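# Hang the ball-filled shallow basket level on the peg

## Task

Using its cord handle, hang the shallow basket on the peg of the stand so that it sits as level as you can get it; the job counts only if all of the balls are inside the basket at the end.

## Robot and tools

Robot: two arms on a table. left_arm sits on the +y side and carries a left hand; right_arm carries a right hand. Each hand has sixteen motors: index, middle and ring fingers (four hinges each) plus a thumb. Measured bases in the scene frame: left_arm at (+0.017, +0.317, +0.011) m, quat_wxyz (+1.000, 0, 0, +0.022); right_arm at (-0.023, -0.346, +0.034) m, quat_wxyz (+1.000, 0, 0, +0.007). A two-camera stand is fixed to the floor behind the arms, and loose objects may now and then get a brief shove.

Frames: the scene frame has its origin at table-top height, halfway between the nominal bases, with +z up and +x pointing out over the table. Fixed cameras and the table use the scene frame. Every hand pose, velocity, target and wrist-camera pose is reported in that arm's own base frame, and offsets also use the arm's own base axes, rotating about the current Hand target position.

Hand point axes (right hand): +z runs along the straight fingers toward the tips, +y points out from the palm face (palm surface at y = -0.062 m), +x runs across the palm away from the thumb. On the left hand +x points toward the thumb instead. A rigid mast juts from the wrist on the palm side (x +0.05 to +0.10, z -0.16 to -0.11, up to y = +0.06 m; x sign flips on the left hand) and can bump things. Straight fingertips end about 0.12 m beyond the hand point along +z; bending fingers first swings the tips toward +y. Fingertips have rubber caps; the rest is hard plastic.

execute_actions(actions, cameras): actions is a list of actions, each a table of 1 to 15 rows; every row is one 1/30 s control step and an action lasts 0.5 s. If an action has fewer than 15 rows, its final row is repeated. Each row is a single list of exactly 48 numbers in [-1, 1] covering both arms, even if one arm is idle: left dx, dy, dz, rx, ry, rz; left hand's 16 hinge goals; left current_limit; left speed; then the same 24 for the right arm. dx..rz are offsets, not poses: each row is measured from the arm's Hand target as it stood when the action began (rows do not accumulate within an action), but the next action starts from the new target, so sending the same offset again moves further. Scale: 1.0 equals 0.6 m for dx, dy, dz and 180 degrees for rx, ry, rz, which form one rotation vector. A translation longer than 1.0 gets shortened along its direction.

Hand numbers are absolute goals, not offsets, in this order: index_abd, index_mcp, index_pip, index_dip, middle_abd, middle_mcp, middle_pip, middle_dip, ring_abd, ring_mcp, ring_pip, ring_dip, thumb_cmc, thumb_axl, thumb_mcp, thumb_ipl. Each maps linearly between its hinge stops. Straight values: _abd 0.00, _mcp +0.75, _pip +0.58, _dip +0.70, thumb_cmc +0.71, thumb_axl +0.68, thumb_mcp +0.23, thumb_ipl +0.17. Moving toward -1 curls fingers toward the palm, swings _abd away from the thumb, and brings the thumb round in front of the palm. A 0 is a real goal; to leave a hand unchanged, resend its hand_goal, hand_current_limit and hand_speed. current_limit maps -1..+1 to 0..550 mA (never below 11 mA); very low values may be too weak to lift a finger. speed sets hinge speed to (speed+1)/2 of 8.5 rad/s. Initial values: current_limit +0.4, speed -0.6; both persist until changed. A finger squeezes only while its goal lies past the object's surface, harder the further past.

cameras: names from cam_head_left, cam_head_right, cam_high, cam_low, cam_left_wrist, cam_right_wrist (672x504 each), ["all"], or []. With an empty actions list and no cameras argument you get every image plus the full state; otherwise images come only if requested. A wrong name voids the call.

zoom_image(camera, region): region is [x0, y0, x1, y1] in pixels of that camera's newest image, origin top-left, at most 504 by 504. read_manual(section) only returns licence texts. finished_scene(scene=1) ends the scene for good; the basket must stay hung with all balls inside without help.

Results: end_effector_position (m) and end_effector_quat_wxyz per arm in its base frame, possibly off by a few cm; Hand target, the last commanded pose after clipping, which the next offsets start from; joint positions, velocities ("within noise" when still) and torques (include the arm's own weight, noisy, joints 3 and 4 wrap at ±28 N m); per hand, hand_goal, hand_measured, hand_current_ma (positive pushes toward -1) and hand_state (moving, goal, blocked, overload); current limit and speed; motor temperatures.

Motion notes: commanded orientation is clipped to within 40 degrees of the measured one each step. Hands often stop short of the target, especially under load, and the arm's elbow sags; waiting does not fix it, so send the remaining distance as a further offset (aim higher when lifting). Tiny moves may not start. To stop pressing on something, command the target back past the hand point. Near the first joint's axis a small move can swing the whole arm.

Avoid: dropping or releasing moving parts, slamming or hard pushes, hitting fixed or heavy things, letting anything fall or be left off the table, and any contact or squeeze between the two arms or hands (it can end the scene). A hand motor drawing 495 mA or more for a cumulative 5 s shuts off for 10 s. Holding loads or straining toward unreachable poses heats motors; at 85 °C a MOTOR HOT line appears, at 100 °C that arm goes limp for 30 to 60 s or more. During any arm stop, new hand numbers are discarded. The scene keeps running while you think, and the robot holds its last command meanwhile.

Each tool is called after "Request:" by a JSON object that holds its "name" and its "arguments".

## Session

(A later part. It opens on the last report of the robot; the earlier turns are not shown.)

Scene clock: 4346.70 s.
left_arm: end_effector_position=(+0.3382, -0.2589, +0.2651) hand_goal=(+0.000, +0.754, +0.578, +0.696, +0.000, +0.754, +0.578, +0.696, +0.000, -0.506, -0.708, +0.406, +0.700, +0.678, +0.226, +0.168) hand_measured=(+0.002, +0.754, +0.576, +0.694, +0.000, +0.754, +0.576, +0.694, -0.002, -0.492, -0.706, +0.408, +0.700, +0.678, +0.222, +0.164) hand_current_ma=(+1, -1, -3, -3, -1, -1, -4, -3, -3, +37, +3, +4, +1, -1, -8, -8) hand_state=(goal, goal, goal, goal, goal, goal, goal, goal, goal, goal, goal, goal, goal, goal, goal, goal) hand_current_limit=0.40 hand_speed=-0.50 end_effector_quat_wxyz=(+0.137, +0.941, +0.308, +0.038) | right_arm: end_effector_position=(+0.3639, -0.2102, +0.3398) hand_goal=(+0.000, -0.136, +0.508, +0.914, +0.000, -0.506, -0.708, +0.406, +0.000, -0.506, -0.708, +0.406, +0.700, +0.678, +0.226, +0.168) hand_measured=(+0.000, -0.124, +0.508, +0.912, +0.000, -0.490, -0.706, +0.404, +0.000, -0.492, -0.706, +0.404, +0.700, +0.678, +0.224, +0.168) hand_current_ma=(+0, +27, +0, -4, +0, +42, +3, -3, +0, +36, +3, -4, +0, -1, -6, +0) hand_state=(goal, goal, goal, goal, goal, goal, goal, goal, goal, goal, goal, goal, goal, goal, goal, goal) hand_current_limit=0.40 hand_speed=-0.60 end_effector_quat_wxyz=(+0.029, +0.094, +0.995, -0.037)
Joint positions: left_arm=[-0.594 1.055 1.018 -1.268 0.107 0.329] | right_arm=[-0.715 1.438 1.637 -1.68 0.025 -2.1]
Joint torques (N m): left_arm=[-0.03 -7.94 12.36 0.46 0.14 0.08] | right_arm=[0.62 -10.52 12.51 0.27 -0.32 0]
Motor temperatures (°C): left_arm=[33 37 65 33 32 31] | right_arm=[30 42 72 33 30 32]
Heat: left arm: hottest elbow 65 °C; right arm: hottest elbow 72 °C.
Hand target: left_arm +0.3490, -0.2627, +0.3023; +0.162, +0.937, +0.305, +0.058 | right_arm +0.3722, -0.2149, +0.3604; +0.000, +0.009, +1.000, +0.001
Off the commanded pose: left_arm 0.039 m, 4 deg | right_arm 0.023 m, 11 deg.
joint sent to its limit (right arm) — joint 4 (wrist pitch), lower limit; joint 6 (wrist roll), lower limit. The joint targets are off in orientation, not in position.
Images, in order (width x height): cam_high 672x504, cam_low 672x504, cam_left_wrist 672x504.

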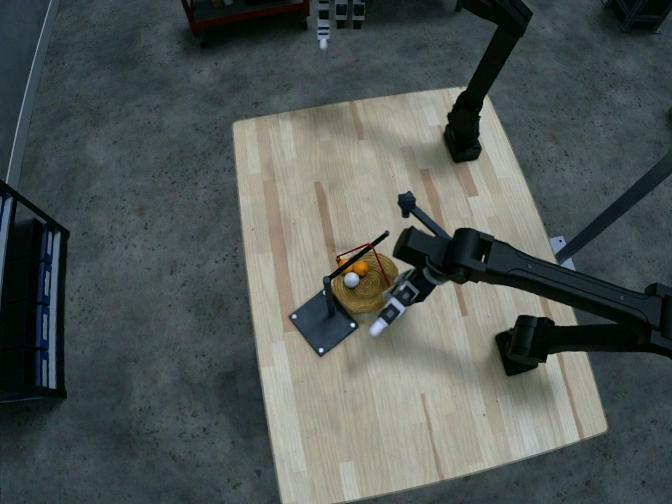

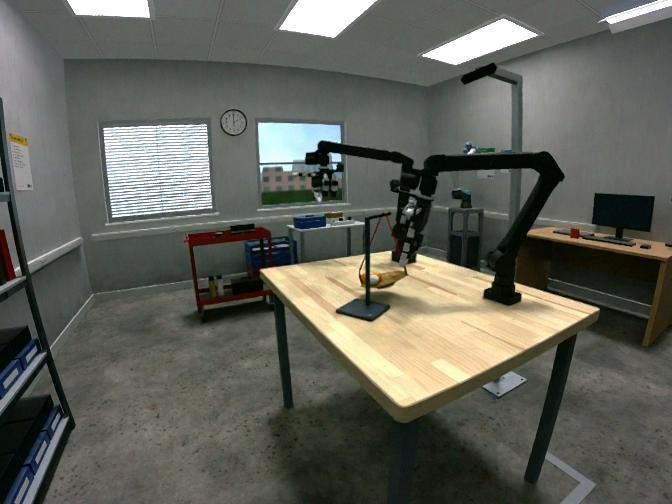

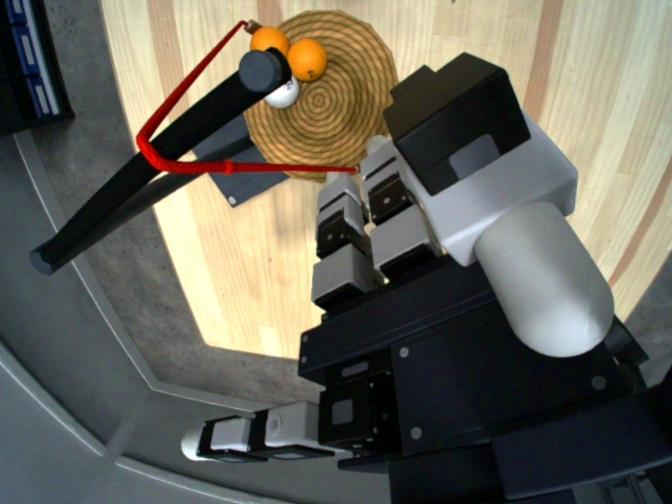

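Request:
{"name": "execute_actions", "arguments": {"actions": [[[-0.014,0.023,0,0,0,0,0,0.753,0.577,0.696,0,0.753,0.577,0.696,0,-0.507,-0.708,0.406,0.7,0.677,0.226,0.168,0.4,-0.5,0,0,0,0,0,0,0,-0.137,0.508,0.913,0,-0.507,-0.708,0.406,0,-0.507,-0.708,0.406,0.7,0.678,0.226,0.168,0.4,-0.6]],[[0,0,-0.025,0,0,0,0,0.753,0.577,0.696,0,0.753,0.577,0.696,0,-0.507,-0.708,0.406,0.7,0.677,0.226,0.168,0.4,-0.5,0,0,0,0,0,0,0,-0.137,0.508,0.913,0,-0.507,-0.708,0.406,0,-0.507,-0.708,0.406,0.7,0.678,0.226,0.168,0.4,-0.6]],[[0,0,-0.025,0,0,0,0,0.753,0.577,0.696,0,0.753,0.577,0.696,0,-0.507,-0.708,0.406,0.7,0.677,0.226,0.168,0.4,-0.5,0,0,0,0,0,0,0,-0.137,0.508,0.913,0,-0.507,-0.708,0.406,0,-0.507,-0.708,0.406,0.7,0.678,0.226,0.168,0.4,-0.6]]], "cameras": ["cam_left_wrist","cam_low","cam_high"]}}

Request:
{"name": "zoom_image", "arguments": {"camera": "cam_low", "region": [355, 200, 455, 300]}}

Request:
{"name": "zoom_image", "arguments": {"camera": "cam_left_wrist", "region": [310, 110, 420, 220]}}

Request:
{"name": "zoom_image", "arguments": {"camera": "cam_high", "region": [320, 220, 420, 320]}}

Scene clock: 4377.00 s.
left_arm: end_effector_position=(+0.3384, -0.2501, +0.2698) hand_goal=(+0.000, +0.754, +0.578, +0.696, +0.000, +0.754, +0.578, +0.696, +0.000, -0.506, -0.708, +0.406, +0.700, +0.678, +0.226, +0.168) hand_measured=(+0.002, +0.754, +0.576, +0.694, +0.000, +0.754, +0.576, +0.694, -0.002, -0.492, -0.706, +0.408, +0.700, +0.678, +0.222, +0.164) hand_current_ma=(+1, -1, -3, -3, -1, -1, -4, -3, -3, +37, +3, +4, +1, -1, -8, -8) hand_state=(goal, goal, goal, goal, goal, goal, goal, goal, goal, goal, goal, goal, goal, goal, goal, goal) hand_current_limit=0.40 hand_speed=-0.50 end_effector_quat_wxyz=(+0.155, +0.938, +0.307, +0.053) | right_arm: end_effector_position=(+0.3639, -0.2102, +0.3398) hand_goal=(+0.000, -0.136, +0.508, +0.914, +0.000, -0.506, -0.708, +0.406, +0.000, -0.506, -0.708, +0.406, +0.700, +0.678, +0.226, +0.168) hand_measured=(+0.000, -0.124, +0.508, +0.912, +0.000, -0.490, -0.706, +0.404, +0.000, -0.492, -0.706, +0.404, +0.700, +0.678, +0.224, +0.168) hand_current_ma=(+0, +27, +0, -4, +0, +42, +3, -3, +0, +36, +3, -4, +0, -1, -6, +0) hand_state=(goal, goal, goal, goal, goal, goal, goal, goal, goal, goal, goal, goal, goal, goal, goal, goal) hand_current_limit=0.40 hand_speed=-0.60 end_effector_quat_wxyz=(+0.029, +0.094, +0.995, -0.037)
Joint positions: left_arm=[-0.57 1.015 0.986 -1.232 0.113 0.35] | right_arm=[-0.715 1.438 1.637 -1.68 0.025 -2.1]
Joint torques (N m): left_arm=[0.09 -6.89 7.31 1.63 0.22 0.11] | right_arm=[0.91 -10.52 12.52 0.31 -0.32 0]
Motor temperatures (°C): left_arm=[33 37 73 33 32 31] | right_arm=[30 42 72 33 30 32]
Heat: left arm: hottest elbow 73 °C; right arm: hottest elbow 72 °C.
Hand target: left_arm +0.3406, -0.2489, +0.2724; +0.162, +0.937, +0.305, +0.059 | right_arm +0.3722, -0.2149, +0.3604; +0.000, +0.009, +1.000, +0.001
Off the commanded pose: left_arm 0.004 m, 1 deg | right_arm 0.023 m, 11 deg.
joint sent to its limit (right arm) — joint 4 (wrist pitch), lower limit; joint 6 (wrist roll), lower limit. The joint targets are off in orientation, not in position.
Images, in order (width x height): cam_high 672x504, cam_low 672x504, cam_left_wrist 672x504.

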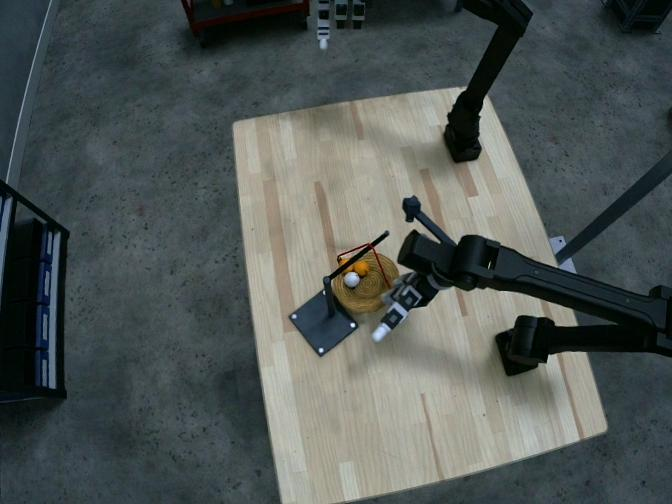

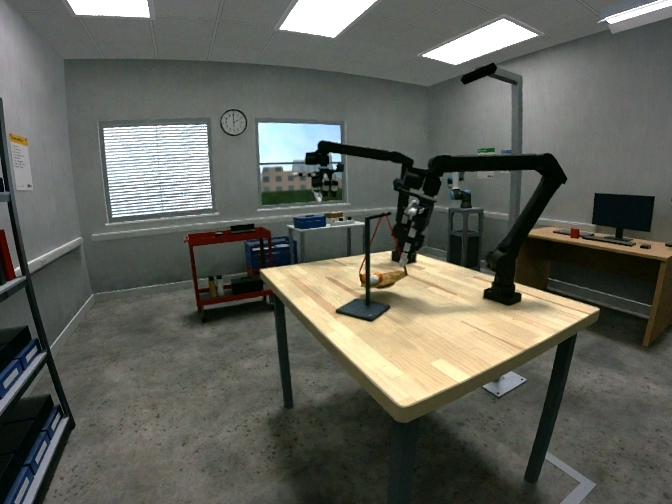

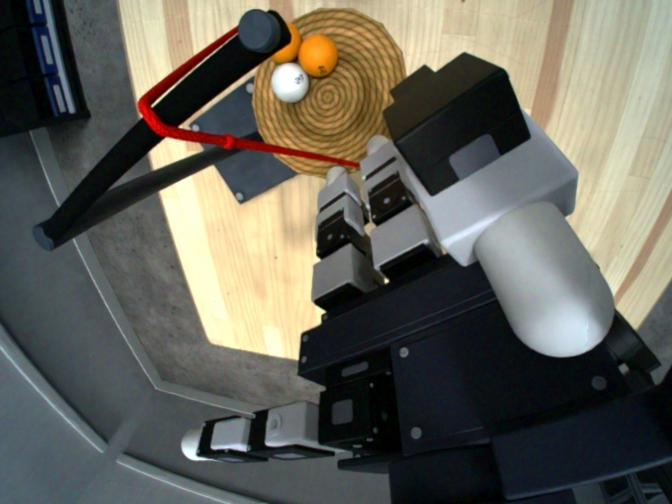

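Scaled by 5.040 from the camera's 672x504 image, which has a finer 960x720 frame.

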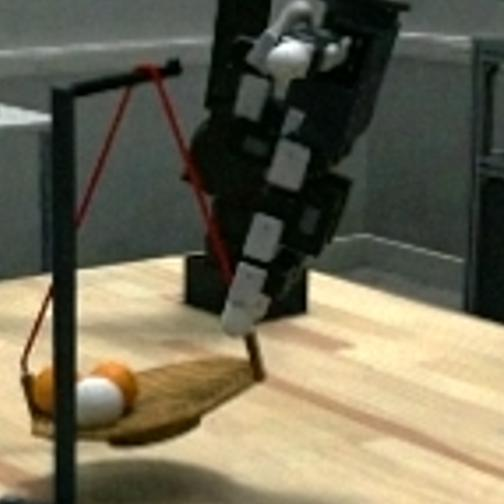

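Scaled by 4.582 from the camera's 672x504 image, which has a finer 960x720 frame.

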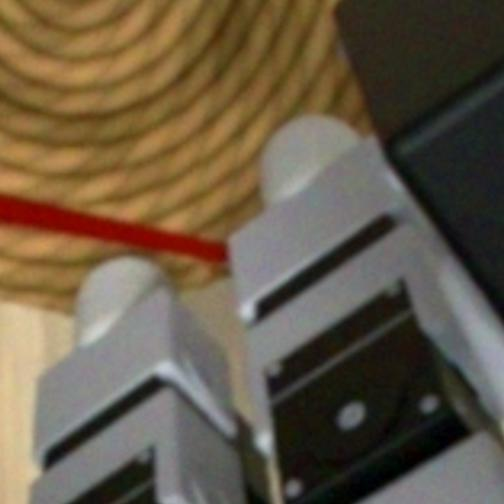

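Scaled by 5.040 from the camera's 672x504 image, which has a finer 960x720 frame.

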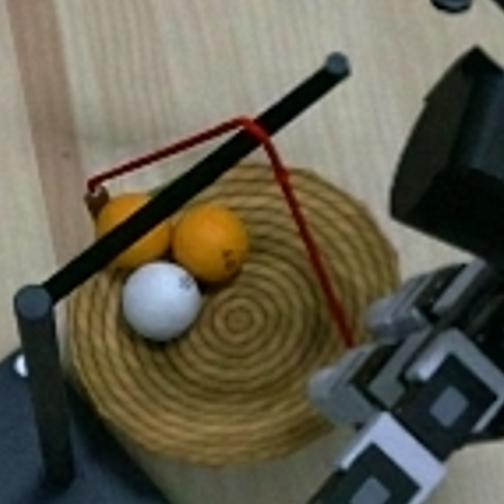

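Request:
{"name": "execute_actions", "arguments": {"actions": [[[0.006,-0.008,-0.02,0,0,0,0,0.753,0.577,0.696,0,0.753,0.577,0.696,0,-0.507,-0.708,0.406,0.7,0.677,0.226,0.168,0.4,-0.5,0,0,0,0,0,0,0,-0.137,0.508,0.913,0,-0.507,-0.708,0.406,0,-0.507,-0.708,0.406,0.7,0.678,0.226,0.168,0.4,-0.6]],[[0,0,-0.02,0,0,0,0,0.753,0.577,0.696,0,0.753,0.577,0.696,0,-0.507,-0.708,0.406,0.7,0.677,0.226,0.168,0.4,-0.5,0,0,0,0,0,0,0,-0.137,0.508,0.913,0,-0.507,-0.708,0.406,0,-0.507,-0.708,0.406,0.7,0.678,0.226,0.168,0.4,-0.6]]], "cameras": ["cam_left_wrist","cam_low","cam_high"]}}

Request:
{"name": "zoom_image", "arguments": {"camera": "cam_low", "region": [355, 200, 455, 300]}}

Request:
{"name": "zoom_image", "arguments": {"camera": "cam_left_wrist", "region": [310, 110, 420, 220]}}

Request:
{"name": "zoom_image", "arguments": {"camera": "cam_high", "region": [320, 220, 420, 320]}}

Scene clock: 4430.73 s.
left_arm: end_effector_position=(+0.3415, -0.2521, +0.2522) hand_goal=(+0.000, +0.754, +0.578, +0.696, +0.000, +0.754, +0.578, +0.696, +0.000, -0.506, -0.708, +0.406, +0.700, +0.678, +0.226, +0.168) hand_measured=(+0.002, +0.754, +0.576, +0.694, +0.000, +0.754, +0.576, +0.694, -0.002, -0.492, -0.706, +0.408, +0.700, +0.678, +0.222, +0.164) hand_current_ma=(+1, +0, -3, -3, -1, +0, -4, -3, -3, +37, +3, +4, +1, -1, -8, -8) hand_state=(goal, goal, goal, goal, goal, goal, goal, goal, goal, goal, goal, goal, goal, goal, goal, goal) hand_current_limit=0.40 hand_speed=-0.50 end_effector_quat_wxyz=(+0.161, +0.936, +0.306, +0.058) | right_arm: end_effector_position=(+0.3639, -0.2102, +0.3398) hand_goal=(+0.000, -0.136, +0.508, +0.914, +0.000, -0.506, -0.708, +0.406, +0.000, -0.506, -0.708, +0.406, +0.700, +0.678, +0.226, +0.168) hand_measured=(+0.000, -0.124, +0.508, +0.912, +0.000, -0.490, -0.706, +0.404, +0.000, -0.492, -0.706, +0.404, +0.700, +0.678, +0.224, +0.168) hand_current_ma=(+0, +27, +0, -4, +0, +42, +3, -3, +0, +36, +3, -4, +0, -1, -6, +0) hand_state=(goal, goal, goal, goal, goal, goal, goal, goal, goal, goal, goal, goal, goal, goal, goal, goal) hand_current_limit=0.40 hand_speed=-0.60 end_effector_quat_wxyz=(+0.029, +0.094, +0.995, -0.037)
Joint positions: left_arm=[-0.57 1.019 0.936 -1.161 0.113 0.35] | right_arm=[-0.715 1.438 1.637 -1.68 0.025 -2.1]
Joint torques (N m): left_arm=[-0.21 -5.77 7.34 1.72 0.13 0.03] | right_arm=[0.73 -10.34 12.55 0.28 -0.32 0.01]
Motor temperatures (°C): left_arm=[33 36 65 33 32 31] | right_arm=[30 42 72 33 30 32]
Heat: left arm: hottest elbow 65 °C; right arm: hottest elbow 72 °C.
Hand target: left_arm +0.3442, -0.2537, +0.2484; +0.162, +0.937, +0.305, +0.059 | right_arm +0.3722, -0.2149, +0.3604; +0.000, +0.009, +1.000, +0.001
Off the commanded pose: left_arm 0.005 m, 0 deg | right_arm 0.023 m, 11 deg.
joint sent to its limit (right arm) — joint 4 (wrist pitch), lower limit; joint 6 (wrist roll), lower limit. The joint targets are off in orientation, not in position.
Images, in order (width x height): cam_high 672x504, cam_low 672x504, cam_left_wrist 672x504.

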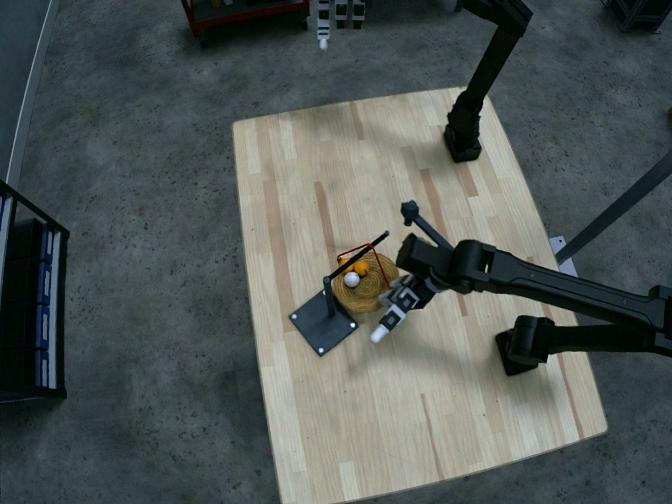

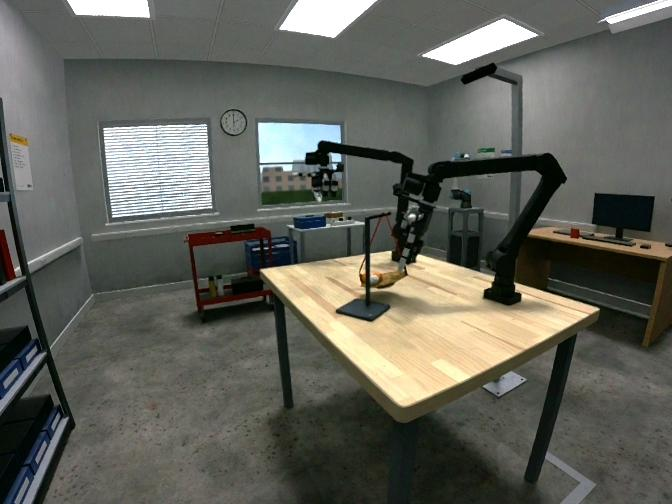

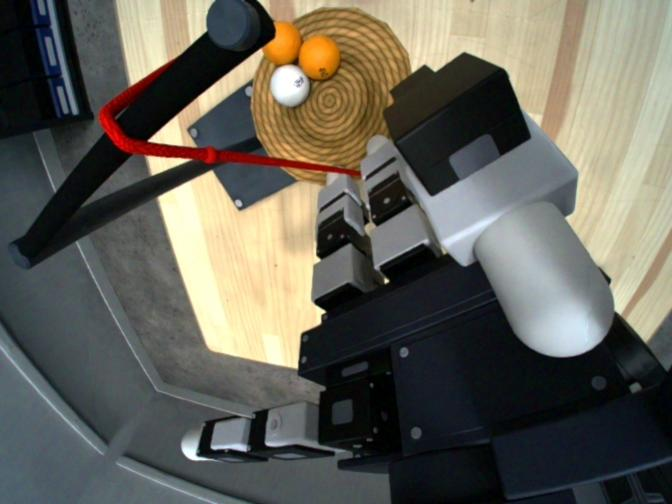

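Scaled by 5.040 from the camera's 672x504 image, which has a finer 960x720 frame.

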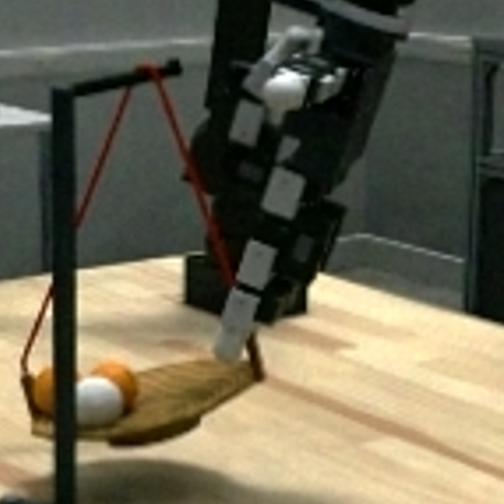

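Scaled by 4.582 from the camera's 672x504 image, which has a finer 960x720 frame.

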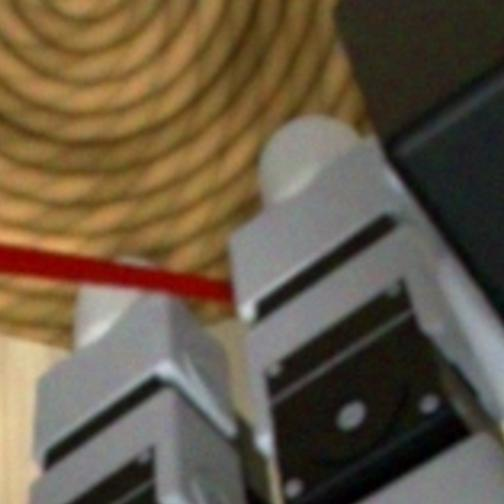

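Scaled by 5.040 from the camera's 672x504 image, which has a finer 960x720 frame.

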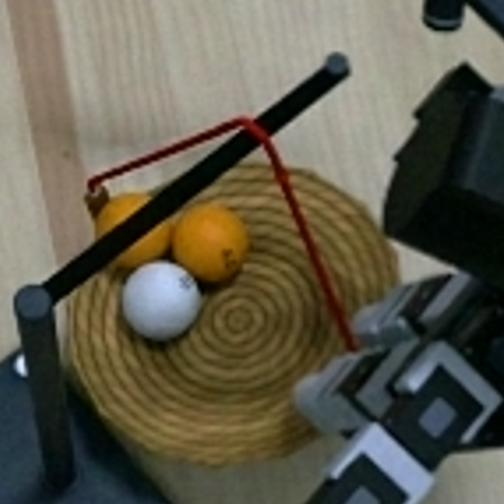

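Request:
{"name": "execute_actions", "arguments": {"actions": [[[-0.01,0.013,-0.01,0,0,0,0,0.753,0.577,0.696,0,0.753,0.577,0.696,0,-0.507,-0.708,0.406,0.7,0.677,0.226,0.168,0.4,-0.5,0,0,0,0,0,0,0,-0.137,0.508,0.913,0,-0.507,-0.708,0.406,0,-0.507,-0.708,0.406,0.7,0.678,0.226,0.168,0.4,-0.6]],[[0,0,-0.015,0,0,0,0,0.753,0.577,0.696,0,0.753,0.577,0.696,0,-0.507,-0.708,0.406,0.7,0.677,0.226,0.168,0.4,-0.5,0,0,0,0,0,0,0,-0.137,0.508,0.913,0,-0.507,-0.708,0.406,0,-0.507,-0.708,0.406,0.7,0.678,0.226,0.168,0.4,-0.6]]], "cameras": ["cam_left_wrist","cam_low","cam_high"]}}

Request:
{"name": "zoom_image", "arguments": {"camera": "cam_low", "region": [355, 200, 455, 300]}}

Request:
{"name": "zoom_image", "arguments": {"camera": "cam_left_wrist", "region": [310, 110, 420, 220]}}

Request:
{"name": "zoom_image", "arguments": {"camera": "cam_high", "region": [320, 220, 420, 320]}}

Scene clock: 4446.70 s.
left_arm: end_effector_position=(+0.3365, -0.2483, +0.2302) hand_goal=(+0.000, +0.754, +0.578, +0.696, +0.000, +0.754, +0.578, +0.696, +0.000, -0.506, -0.708, +0.406, +0.700, +0.678, +0.226, +0.168) hand_measured=(+0.002, +0.752, +0.576, +0.694, +0.000, +0.754, +0.576, +0.694, -0.002, -0.492, -0.706, +0.408, +0.700, +0.678, +0.222, +0.164) hand_current_ma=(+1, -4, -3, -3, -1, +0, -3, -3, -3, +37, +3, +4, +1, -1, -8, -8) hand_state=(goal, goal, goal, goal, goal, goal, goal, goal, goal, goal, goal, goal, goal, goal, goal, goal) hand_current_limit=0.40 hand_speed=-0.50 end_effector_quat_wxyz=(+0.155, +0.938, +0.306, +0.052) | right_arm: end_effector_position=(+0.3639, -0.2102, +0.3398) hand_goal=(+0.000, -0.136, +0.508, +0.914, +0.000, -0.506, -0.708, +0.406, +0.000, -0.506, -0.708, +0.406, +0.700, +0.678, +0.226, +0.168) hand_measured=(+0.000, -0.124, +0.508, +0.912, +0.000, -0.490, -0.706, +0.404, +0.000, -0.492, -0.706, +0.404, +0.700, +0.678, +0.224, +0.168) hand_current_ma=(+0, +27, +0, -4, +0, +42, +3, -3, +0, +36, +3, -4, +0, -1, -6, +0) hand_state=(goal, goal, goal, goal, goal, goal, goal, goal, goal, goal, goal, goal, goal, goal, goal, goal) hand_current_limit=0.40 hand_speed=-0.60 end_effector_quat_wxyz=(+0.029, +0.094, +0.995, -0.037)
Joint positions: left_arm=[-0.567 1.018 0.885 -1.13 0.116 0.355] | right_arm=[-0.715 1.438 1.637 -1.68 0.025 -2.1]
Joint torques (N m): left_arm=[0.5 -7.06 7.17 1.55 0.2 0.1] | right_arm=[0.62 -10.64 12.42 0.23 -0.31 0.01]
Motor temperatures (°C): left_arm=[33 36 64 33 32 31] | right_arm=[30 43 72 33 30 32]
Heat: left arm: hottest elbow 64 °C; right arm: hottest elbow 72 °C.
Hand target: left_arm +0.3381, -0.2459, +0.2332; +0.162, +0.937, +0.305, +0.058 | right_arm +0.3722, -0.2149, +0.3604; +0.000, +0.009, +1.000, +0.001
Off the commanded pose: left_arm 0.004 m, 1 deg | right_arm 0.023 m, 11 deg.
joint sent to its limit (right arm) — joint 4 (wrist pitch), lower limit; joint 6 (wrist roll), lower limit. The joint targets are off in orientation, not in position.
Images, in order (width x height): cam_high 672x504, cam_low 672x504, cam_left_wrist 672x504.

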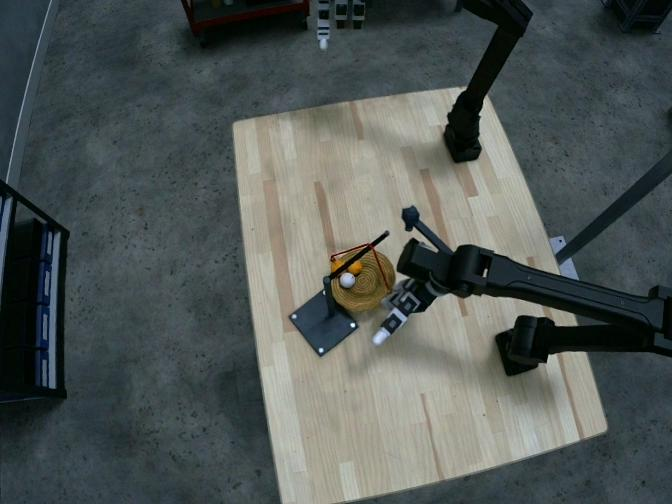

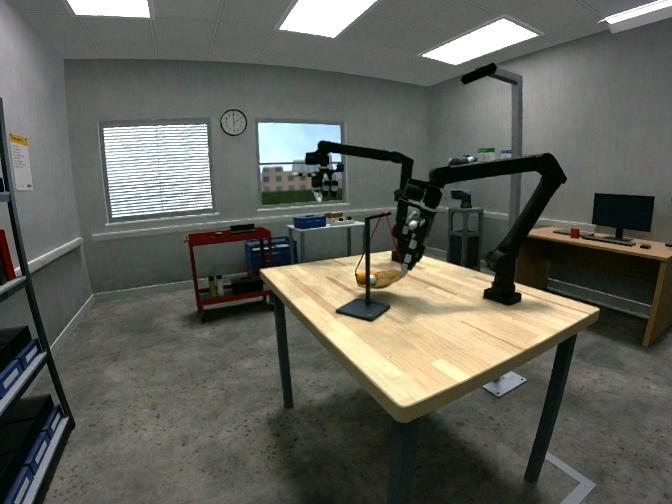

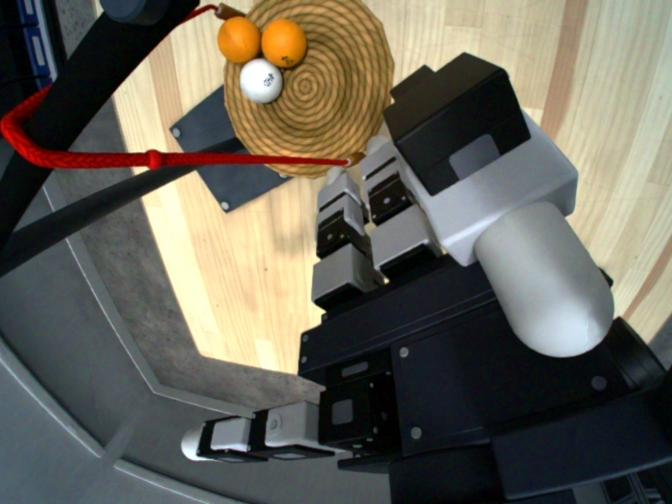

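Scaled by 5.040 from the camera's 672x504 image, which has a finer 960x720 frame.

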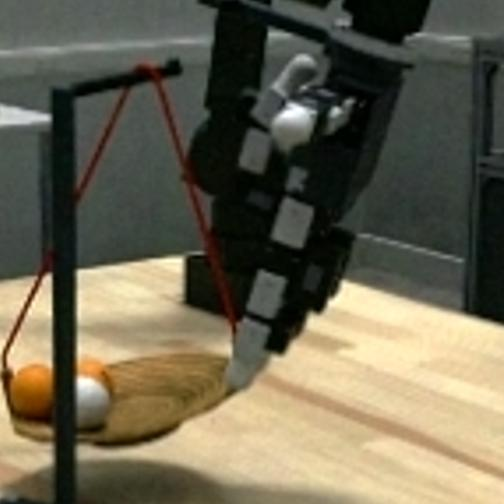

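Scaled by 4.582 from the camera's 672x504 image, which has a finer 960x720 frame.

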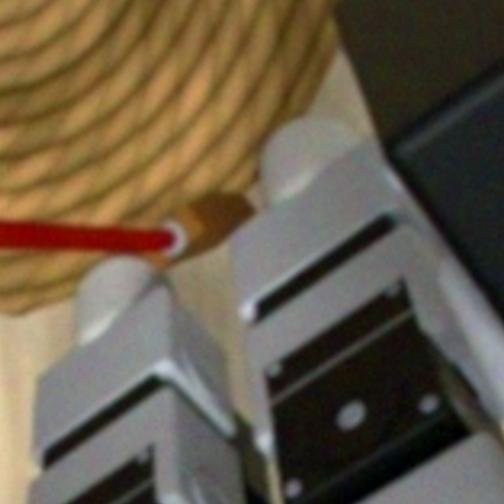

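Scaled by 5.040 from the camera's 672x504 image, which has a finer 960x720 frame.

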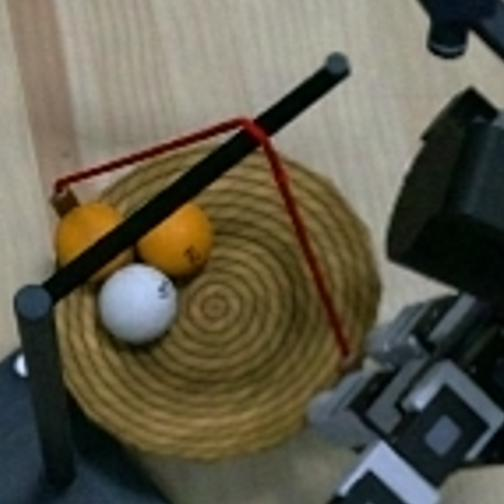

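Request:
{"name": "execute_actions", "arguments": {"actions": [[[0,0,0,0,0,0,-0.06,0.753,0.577,0.696,0.06,0.753,0.577,0.696,0,-0.507,-0.708,0.406,0.7,0.677,0.226,0.168,0.4,-0.7,0,0,0,0,0,0,0,-0.137,0.508,0.913,0,-0.507,-0.708,0.406,0,-0.507,-0.708,0.406,0.7,0.678,0.226,0.168,0.4,-0.6]],[[0,0,0,0,0,0,-0.11,0.753,0.577,0.696,0.11,0.753,0.577,0.696,0,-0.507,-0.708,0.406,0.7,0.677,0.226,0.168,0.4,-0.7,0,0,0,0,0,0,0,-0.137,0.508,0.913,0,-0.507,-0.708,0.406,0,-0.507,-0.708,0.406,0.7,0.678,0.226,0.168,0.4,-0.6]]], "cameras": ["cam_left_wrist","cam_low","cam_high"]}}

Request:
{"name": "zoom_image", "arguments": {"camera": "cam_low", "region": [355, 200, 455, 300]}}

Request:
{"name": "zoom_image", "arguments": {"camera": "cam_left_wrist", "region": [310, 110, 420, 220]}}

Request:
{"name": "zoom_image", "arguments": {"camera": "cam_high", "region": [320, 220, 420, 320]}}

Scene clock: 4457.17 s.
left_arm: end_effector_position=(+0.3366, -0.2482, +0.2302) hand_goal=(-0.110, +0.754, +0.578, +0.696, +0.110, +0.754, +0.578, +0.696, +0.000, -0.506, -0.708, +0.406, +0.700, +0.678, +0.226, +0.168) hand_measured=(-0.078, +0.754, +0.576, +0.694, +0.076, +0.754, +0.576, +0.694, -0.002, -0.492, -0.706, +0.408, +0.700, +0.678, +0.222, +0.164) hand_current_ma=(+77, +0, -2, -3, -82, +1, -2, -3, -3, +37, +3, +4, +1, -1, -8, -8) hand_state=(blocked, goal, goal, goal, blocked, goal, goal, goal, goal, goal, goal, goal, goal, goal, goal, goal) hand_current_limit=0.40 hand_speed=-0.70 end_effector_quat_wxyz=(+0.155, +0.938, +0.306, +0.051) | right_arm: end_effector_position=(+0.3639, -0.2102, +0.3398) hand_goal=(+0.000, -0.136, +0.508, +0.914, +0.000, -0.506, -0.708, +0.406, +0.000, -0.506, -0.708, +0.406, +0.700, +0.678, +0.226, +0.168) hand_measured=(+0.000, -0.124, +0.508, +0.912, +0.000, -0.490, -0.706, +0.404, +0.000, -0.492, -0.706, +0.404, +0.700, +0.678, +0.224, +0.168) hand_current_ma=(+0, +27, +0, -4, +0, +42, +3, -3, +0, +36, +3, -4, +0, -1, -6, +0) hand_state=(goal, goal, goal, goal, goal, goal, goal, goal, goal, goal, goal, goal, goal, goal, goal, goal) hand_current_limit=0.40 hand_speed=-0.60 end_effector_quat_wxyz=(+0.029, +0.094, +0.995, -0.037)
Joint positions: left_arm=[-0.567 1.018 0.885 -1.13 0.116 0.355] | right_arm=[-0.715 1.438 1.637 -1.68 0.025 -2.1]
Joint torques (N m): left_arm=[0.26 -7.36 7.13 1.52 0.18 0.11] | right_arm=[0.79 -10.58 12.55 0.28 -0.31 0.01]
Motor temperatures (°C): left_arm=[33 36 64 33 32 31] | right_arm=[30 43 72 33 30 32]
Heat: left arm: hottest elbow 64 °C; right arm: hottest elbow 72 °C.
Hand target: left_arm +0.3381, -0.2459, +0.2332; +0.162, +0.937, +0.305, +0.058 | right_arm +0.3722, -0.2149, +0.3604; +0.000, +0.009, +1.000, +0.001
Off the commanded pose: left_arm 0.004 m, 1 deg | right_arm 0.023 m, 11 deg.
joint sent to its limit (right arm) — joint 4 (wrist pitch), lower limit; joint 6 (wrist roll), lower limit. The joint targets are off in orientation, not in position.
Images, in order (width x height): cam_high 672x504, cam_low 672x504, cam_left_wrist 672x504.

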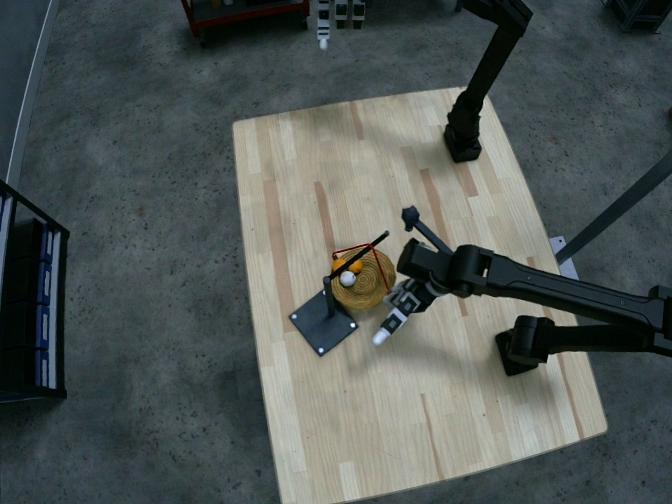

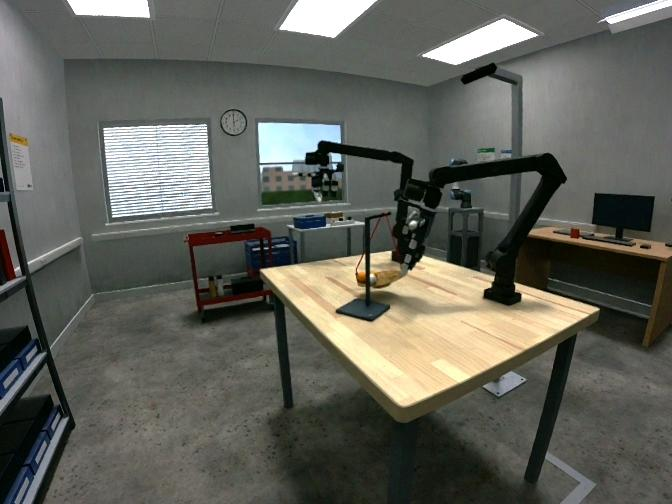

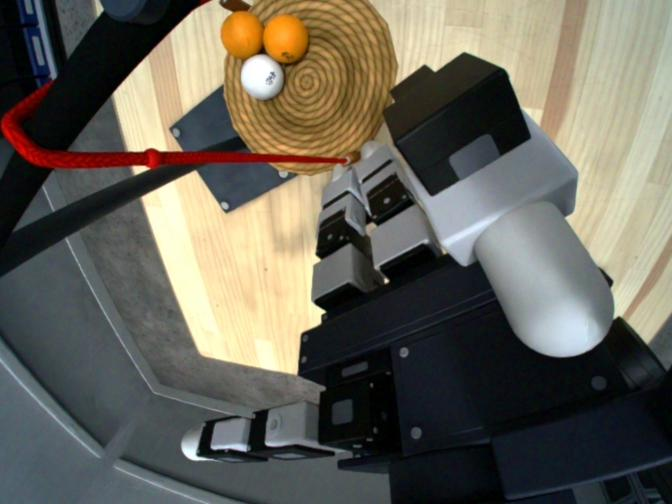

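Scaled by 5.040 from the camera's 672x504 image, which has a finer 960x720 frame.

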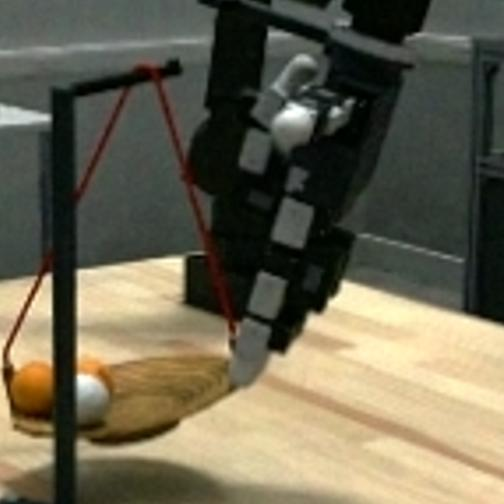

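Scaled by 4.582 from the camera's 672x504 image, which has a finer 960x720 frame.

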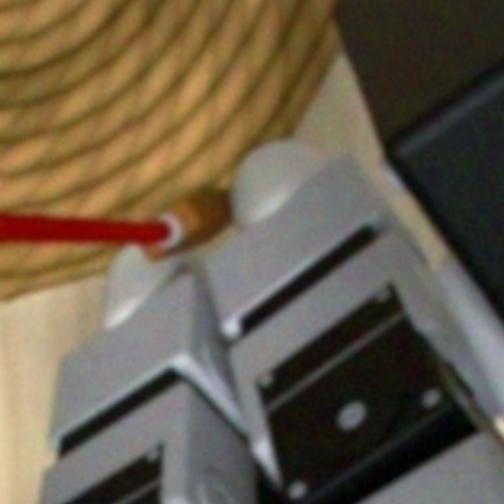

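Scaled by 5.040 from the camera's 672x504 image, which has a finer 960x720 frame.

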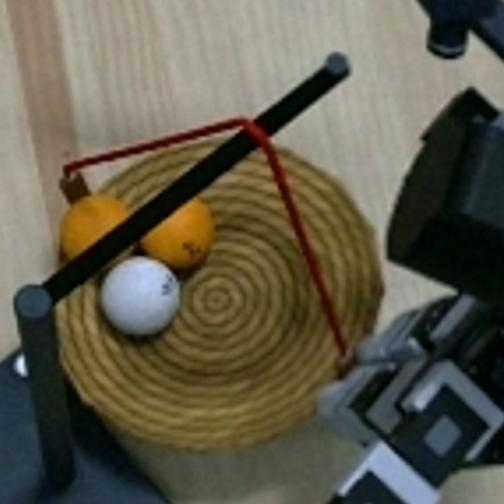

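Request:
{"name": "execute_actions", "arguments": {"actions": [[[0,0,0,0,0,0,-0.16,0.753,0.577,0.696,0.16,0.753,0.577,0.696,0,-0.507,-0.708,0.406,0.7,0.677,0.226,0.168,0.4,-0.7,0,0,0,0,0,0,0,-0.137,0.508,0.913,0,-0.507,-0.708,0.406,0,-0.507,-0.708,0.406,0.7,0.678,0.226,0.168,0.4,-0.6]],[[-0.005,0.007,-0.012,0,0,0,-0.16,0.753,0.577,0.696,0.16,0.753,0.577,0.696,0,-0.507,-0.708,0.406,0.7,0.677,0.226,0.168,0.4,-0.7,0,0,0,0,0,0,0,-0.137,0.508,0.913,0,-0.507,-0.708,0.406,0,-0.507,-0.708,0.406,0.7,0.678,0.226,0.168,0.4,-0.6]]], "cameras": ["cam_left_wrist","cam_low","cam_high"]}}

Request:
{"name": "zoom_image", "arguments": {"camera": "cam_low", "region": [355, 200, 455, 300]}}

Request:
{"name": "zoom_image", "arguments": {"camera": "cam_left_wrist", "region": [310, 110, 420, 220]}}

Request:
{"name": "zoom_image", "arguments": {"camera": "cam_high", "region": [320, 220, 420, 320]}}

Scene clock: 4474.70 s.
left_arm: end_effector_position=(+0.3354, -0.2456, +0.2289) hand_goal=(-0.160, +0.754, +0.578, +0.696, +0.160, +0.754, +0.578, +0.696, +0.000, -0.506, -0.708, +0.406, +0.700, +0.678, +0.226, +0.168) hand_measured=(-0.084, +0.748, +0.576, +0.694, +0.078, +0.750, +0.576, +0.694, -0.002, -0.492, -0.706, +0.408, +0.700, +0.678, +0.222, +0.164) hand_current_ma=(+226, -11, -4, -3, -245, -8, -4, -3, -3, +37, +3, +4, +1, -1, -8, -8) hand_state=(blocked, goal, goal, goal, blocked, goal, goal, goal, goal, goal, goal, goal, goal, goal, goal, goal) hand_current_limit=0.40 hand_speed=-0.70 end_effector_quat_wxyz=(+0.161, +0.937, +0.305, +0.057) | right_arm: end_effector_position=(+0.3639, -0.2102, +0.3398) hand_goal=(+0.000, -0.136, +0.508, +0.914, +0.000, -0.506, -0.708, +0.406, +0.000, -0.506, -0.708, +0.406, +0.700, +0.678, +0.226, +0.168) hand_measured=(+0.000, -0.124, +0.508, +0.912, +0.000, -0.490, -0.706, +0.404, +0.000, -0.492, -0.706, +0.404, +0.700, +0.678, +0.224, +0.168) hand_current_ma=(+0, +27, +0, -4, +0, +42, +3, -3, +0, +36, +3, -4, +0, -1, -6, +0) hand_state=(goal, goal, goal, goal, goal, goal, goal, goal, goal, goal, goal, goal, goal, goal, goal, goal) hand_current_limit=0.40 hand_speed=-0.60 end_effector_quat_wxyz=(+0.029, +0.094, +0.995, -0.037)
Joint positions: left_arm=[-0.56 1.003 0.865 -1.11 0.119 0.363] | right_arm=[-0.715 1.438 1.637 -1.68 0.025 -2.1]
Joint torques (N m): left_arm=[0.5 -6.71 6.68 1.35 0.19 0.11] | right_arm=[0.79 -10.34 12.51 0.29 -0.32 0.03]
Motor temperatures (°C): left_arm=[33 36 63 33 32 31] | right_arm=[30 43 72 33 30 32]
Heat: left arm: hottest elbow 63 °C; right arm: hottest elbow 72 °C.
Hand target: left_arm +0.3352, -0.2418, +0.2262; +0.162, +0.937, +0.305, +0.058 | right_arm +0.3722, -0.2149, +0.3604; +0.000, +0.009, +1.000, +0.001
Off the commanded pose: left_arm 0.005 m, 0 deg | right_arm 0.023 m, 11 deg.
joint sent to its limit (right arm) — joint 4 (wrist pitch), lower limit; joint 6 (wrist roll), lower limit. The joint targets are off in orientation, not in position.
Images, in order (width x height): cam_high 672x504, cam_low 672x504, cam_left_wrist 672x504.

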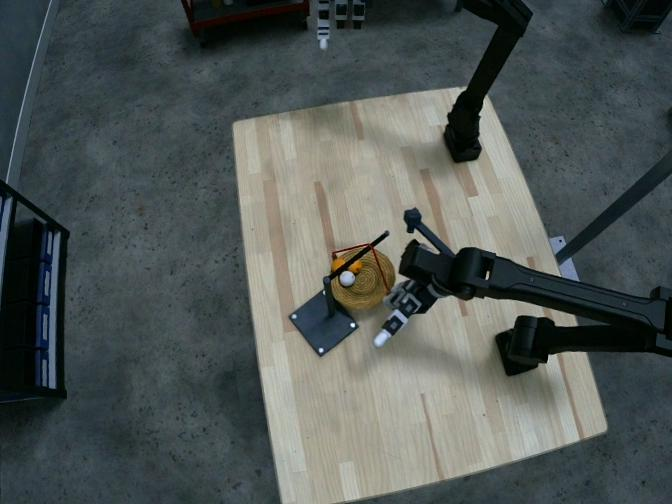

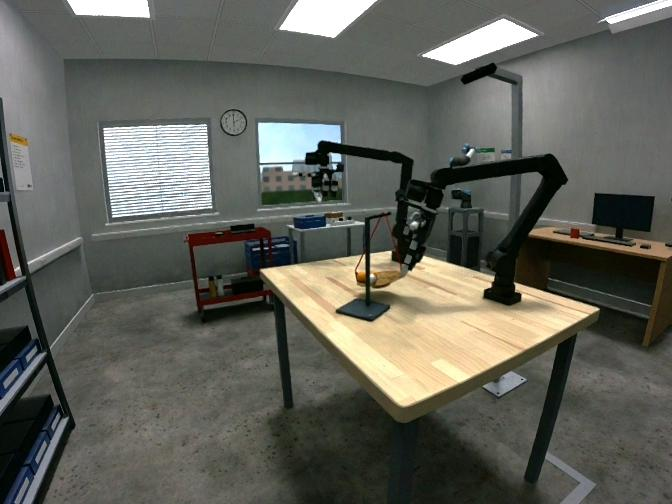

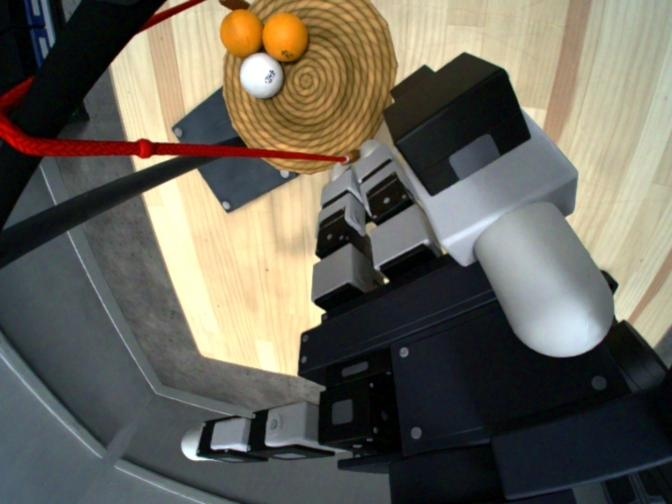

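Scaled by 5.040 from the camera's 672x504 image, which has a finer 960x720 frame.

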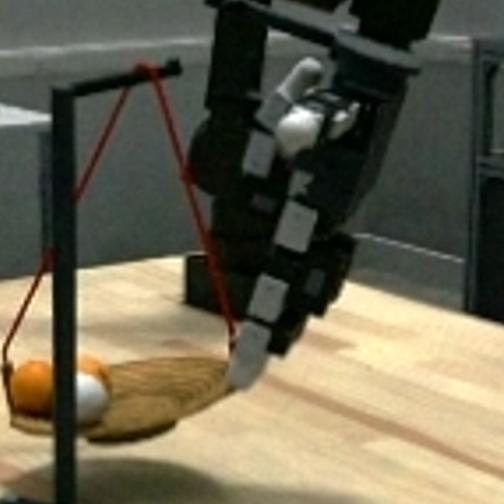

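Scaled by 4.582 from the camera's 672x504 image, which has a finer 960x720 frame.

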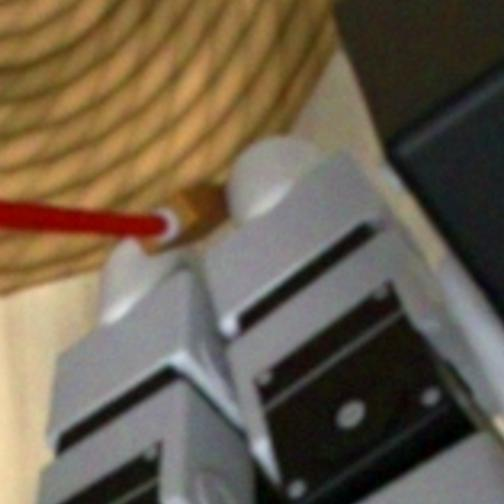

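Scaled by 5.040 from the camera's 672x504 image, which has a finer 960x720 frame.

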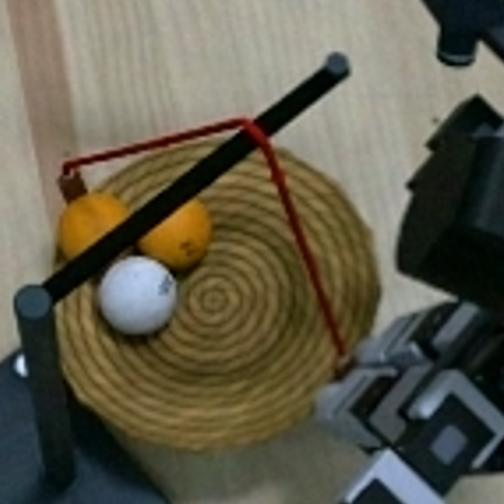

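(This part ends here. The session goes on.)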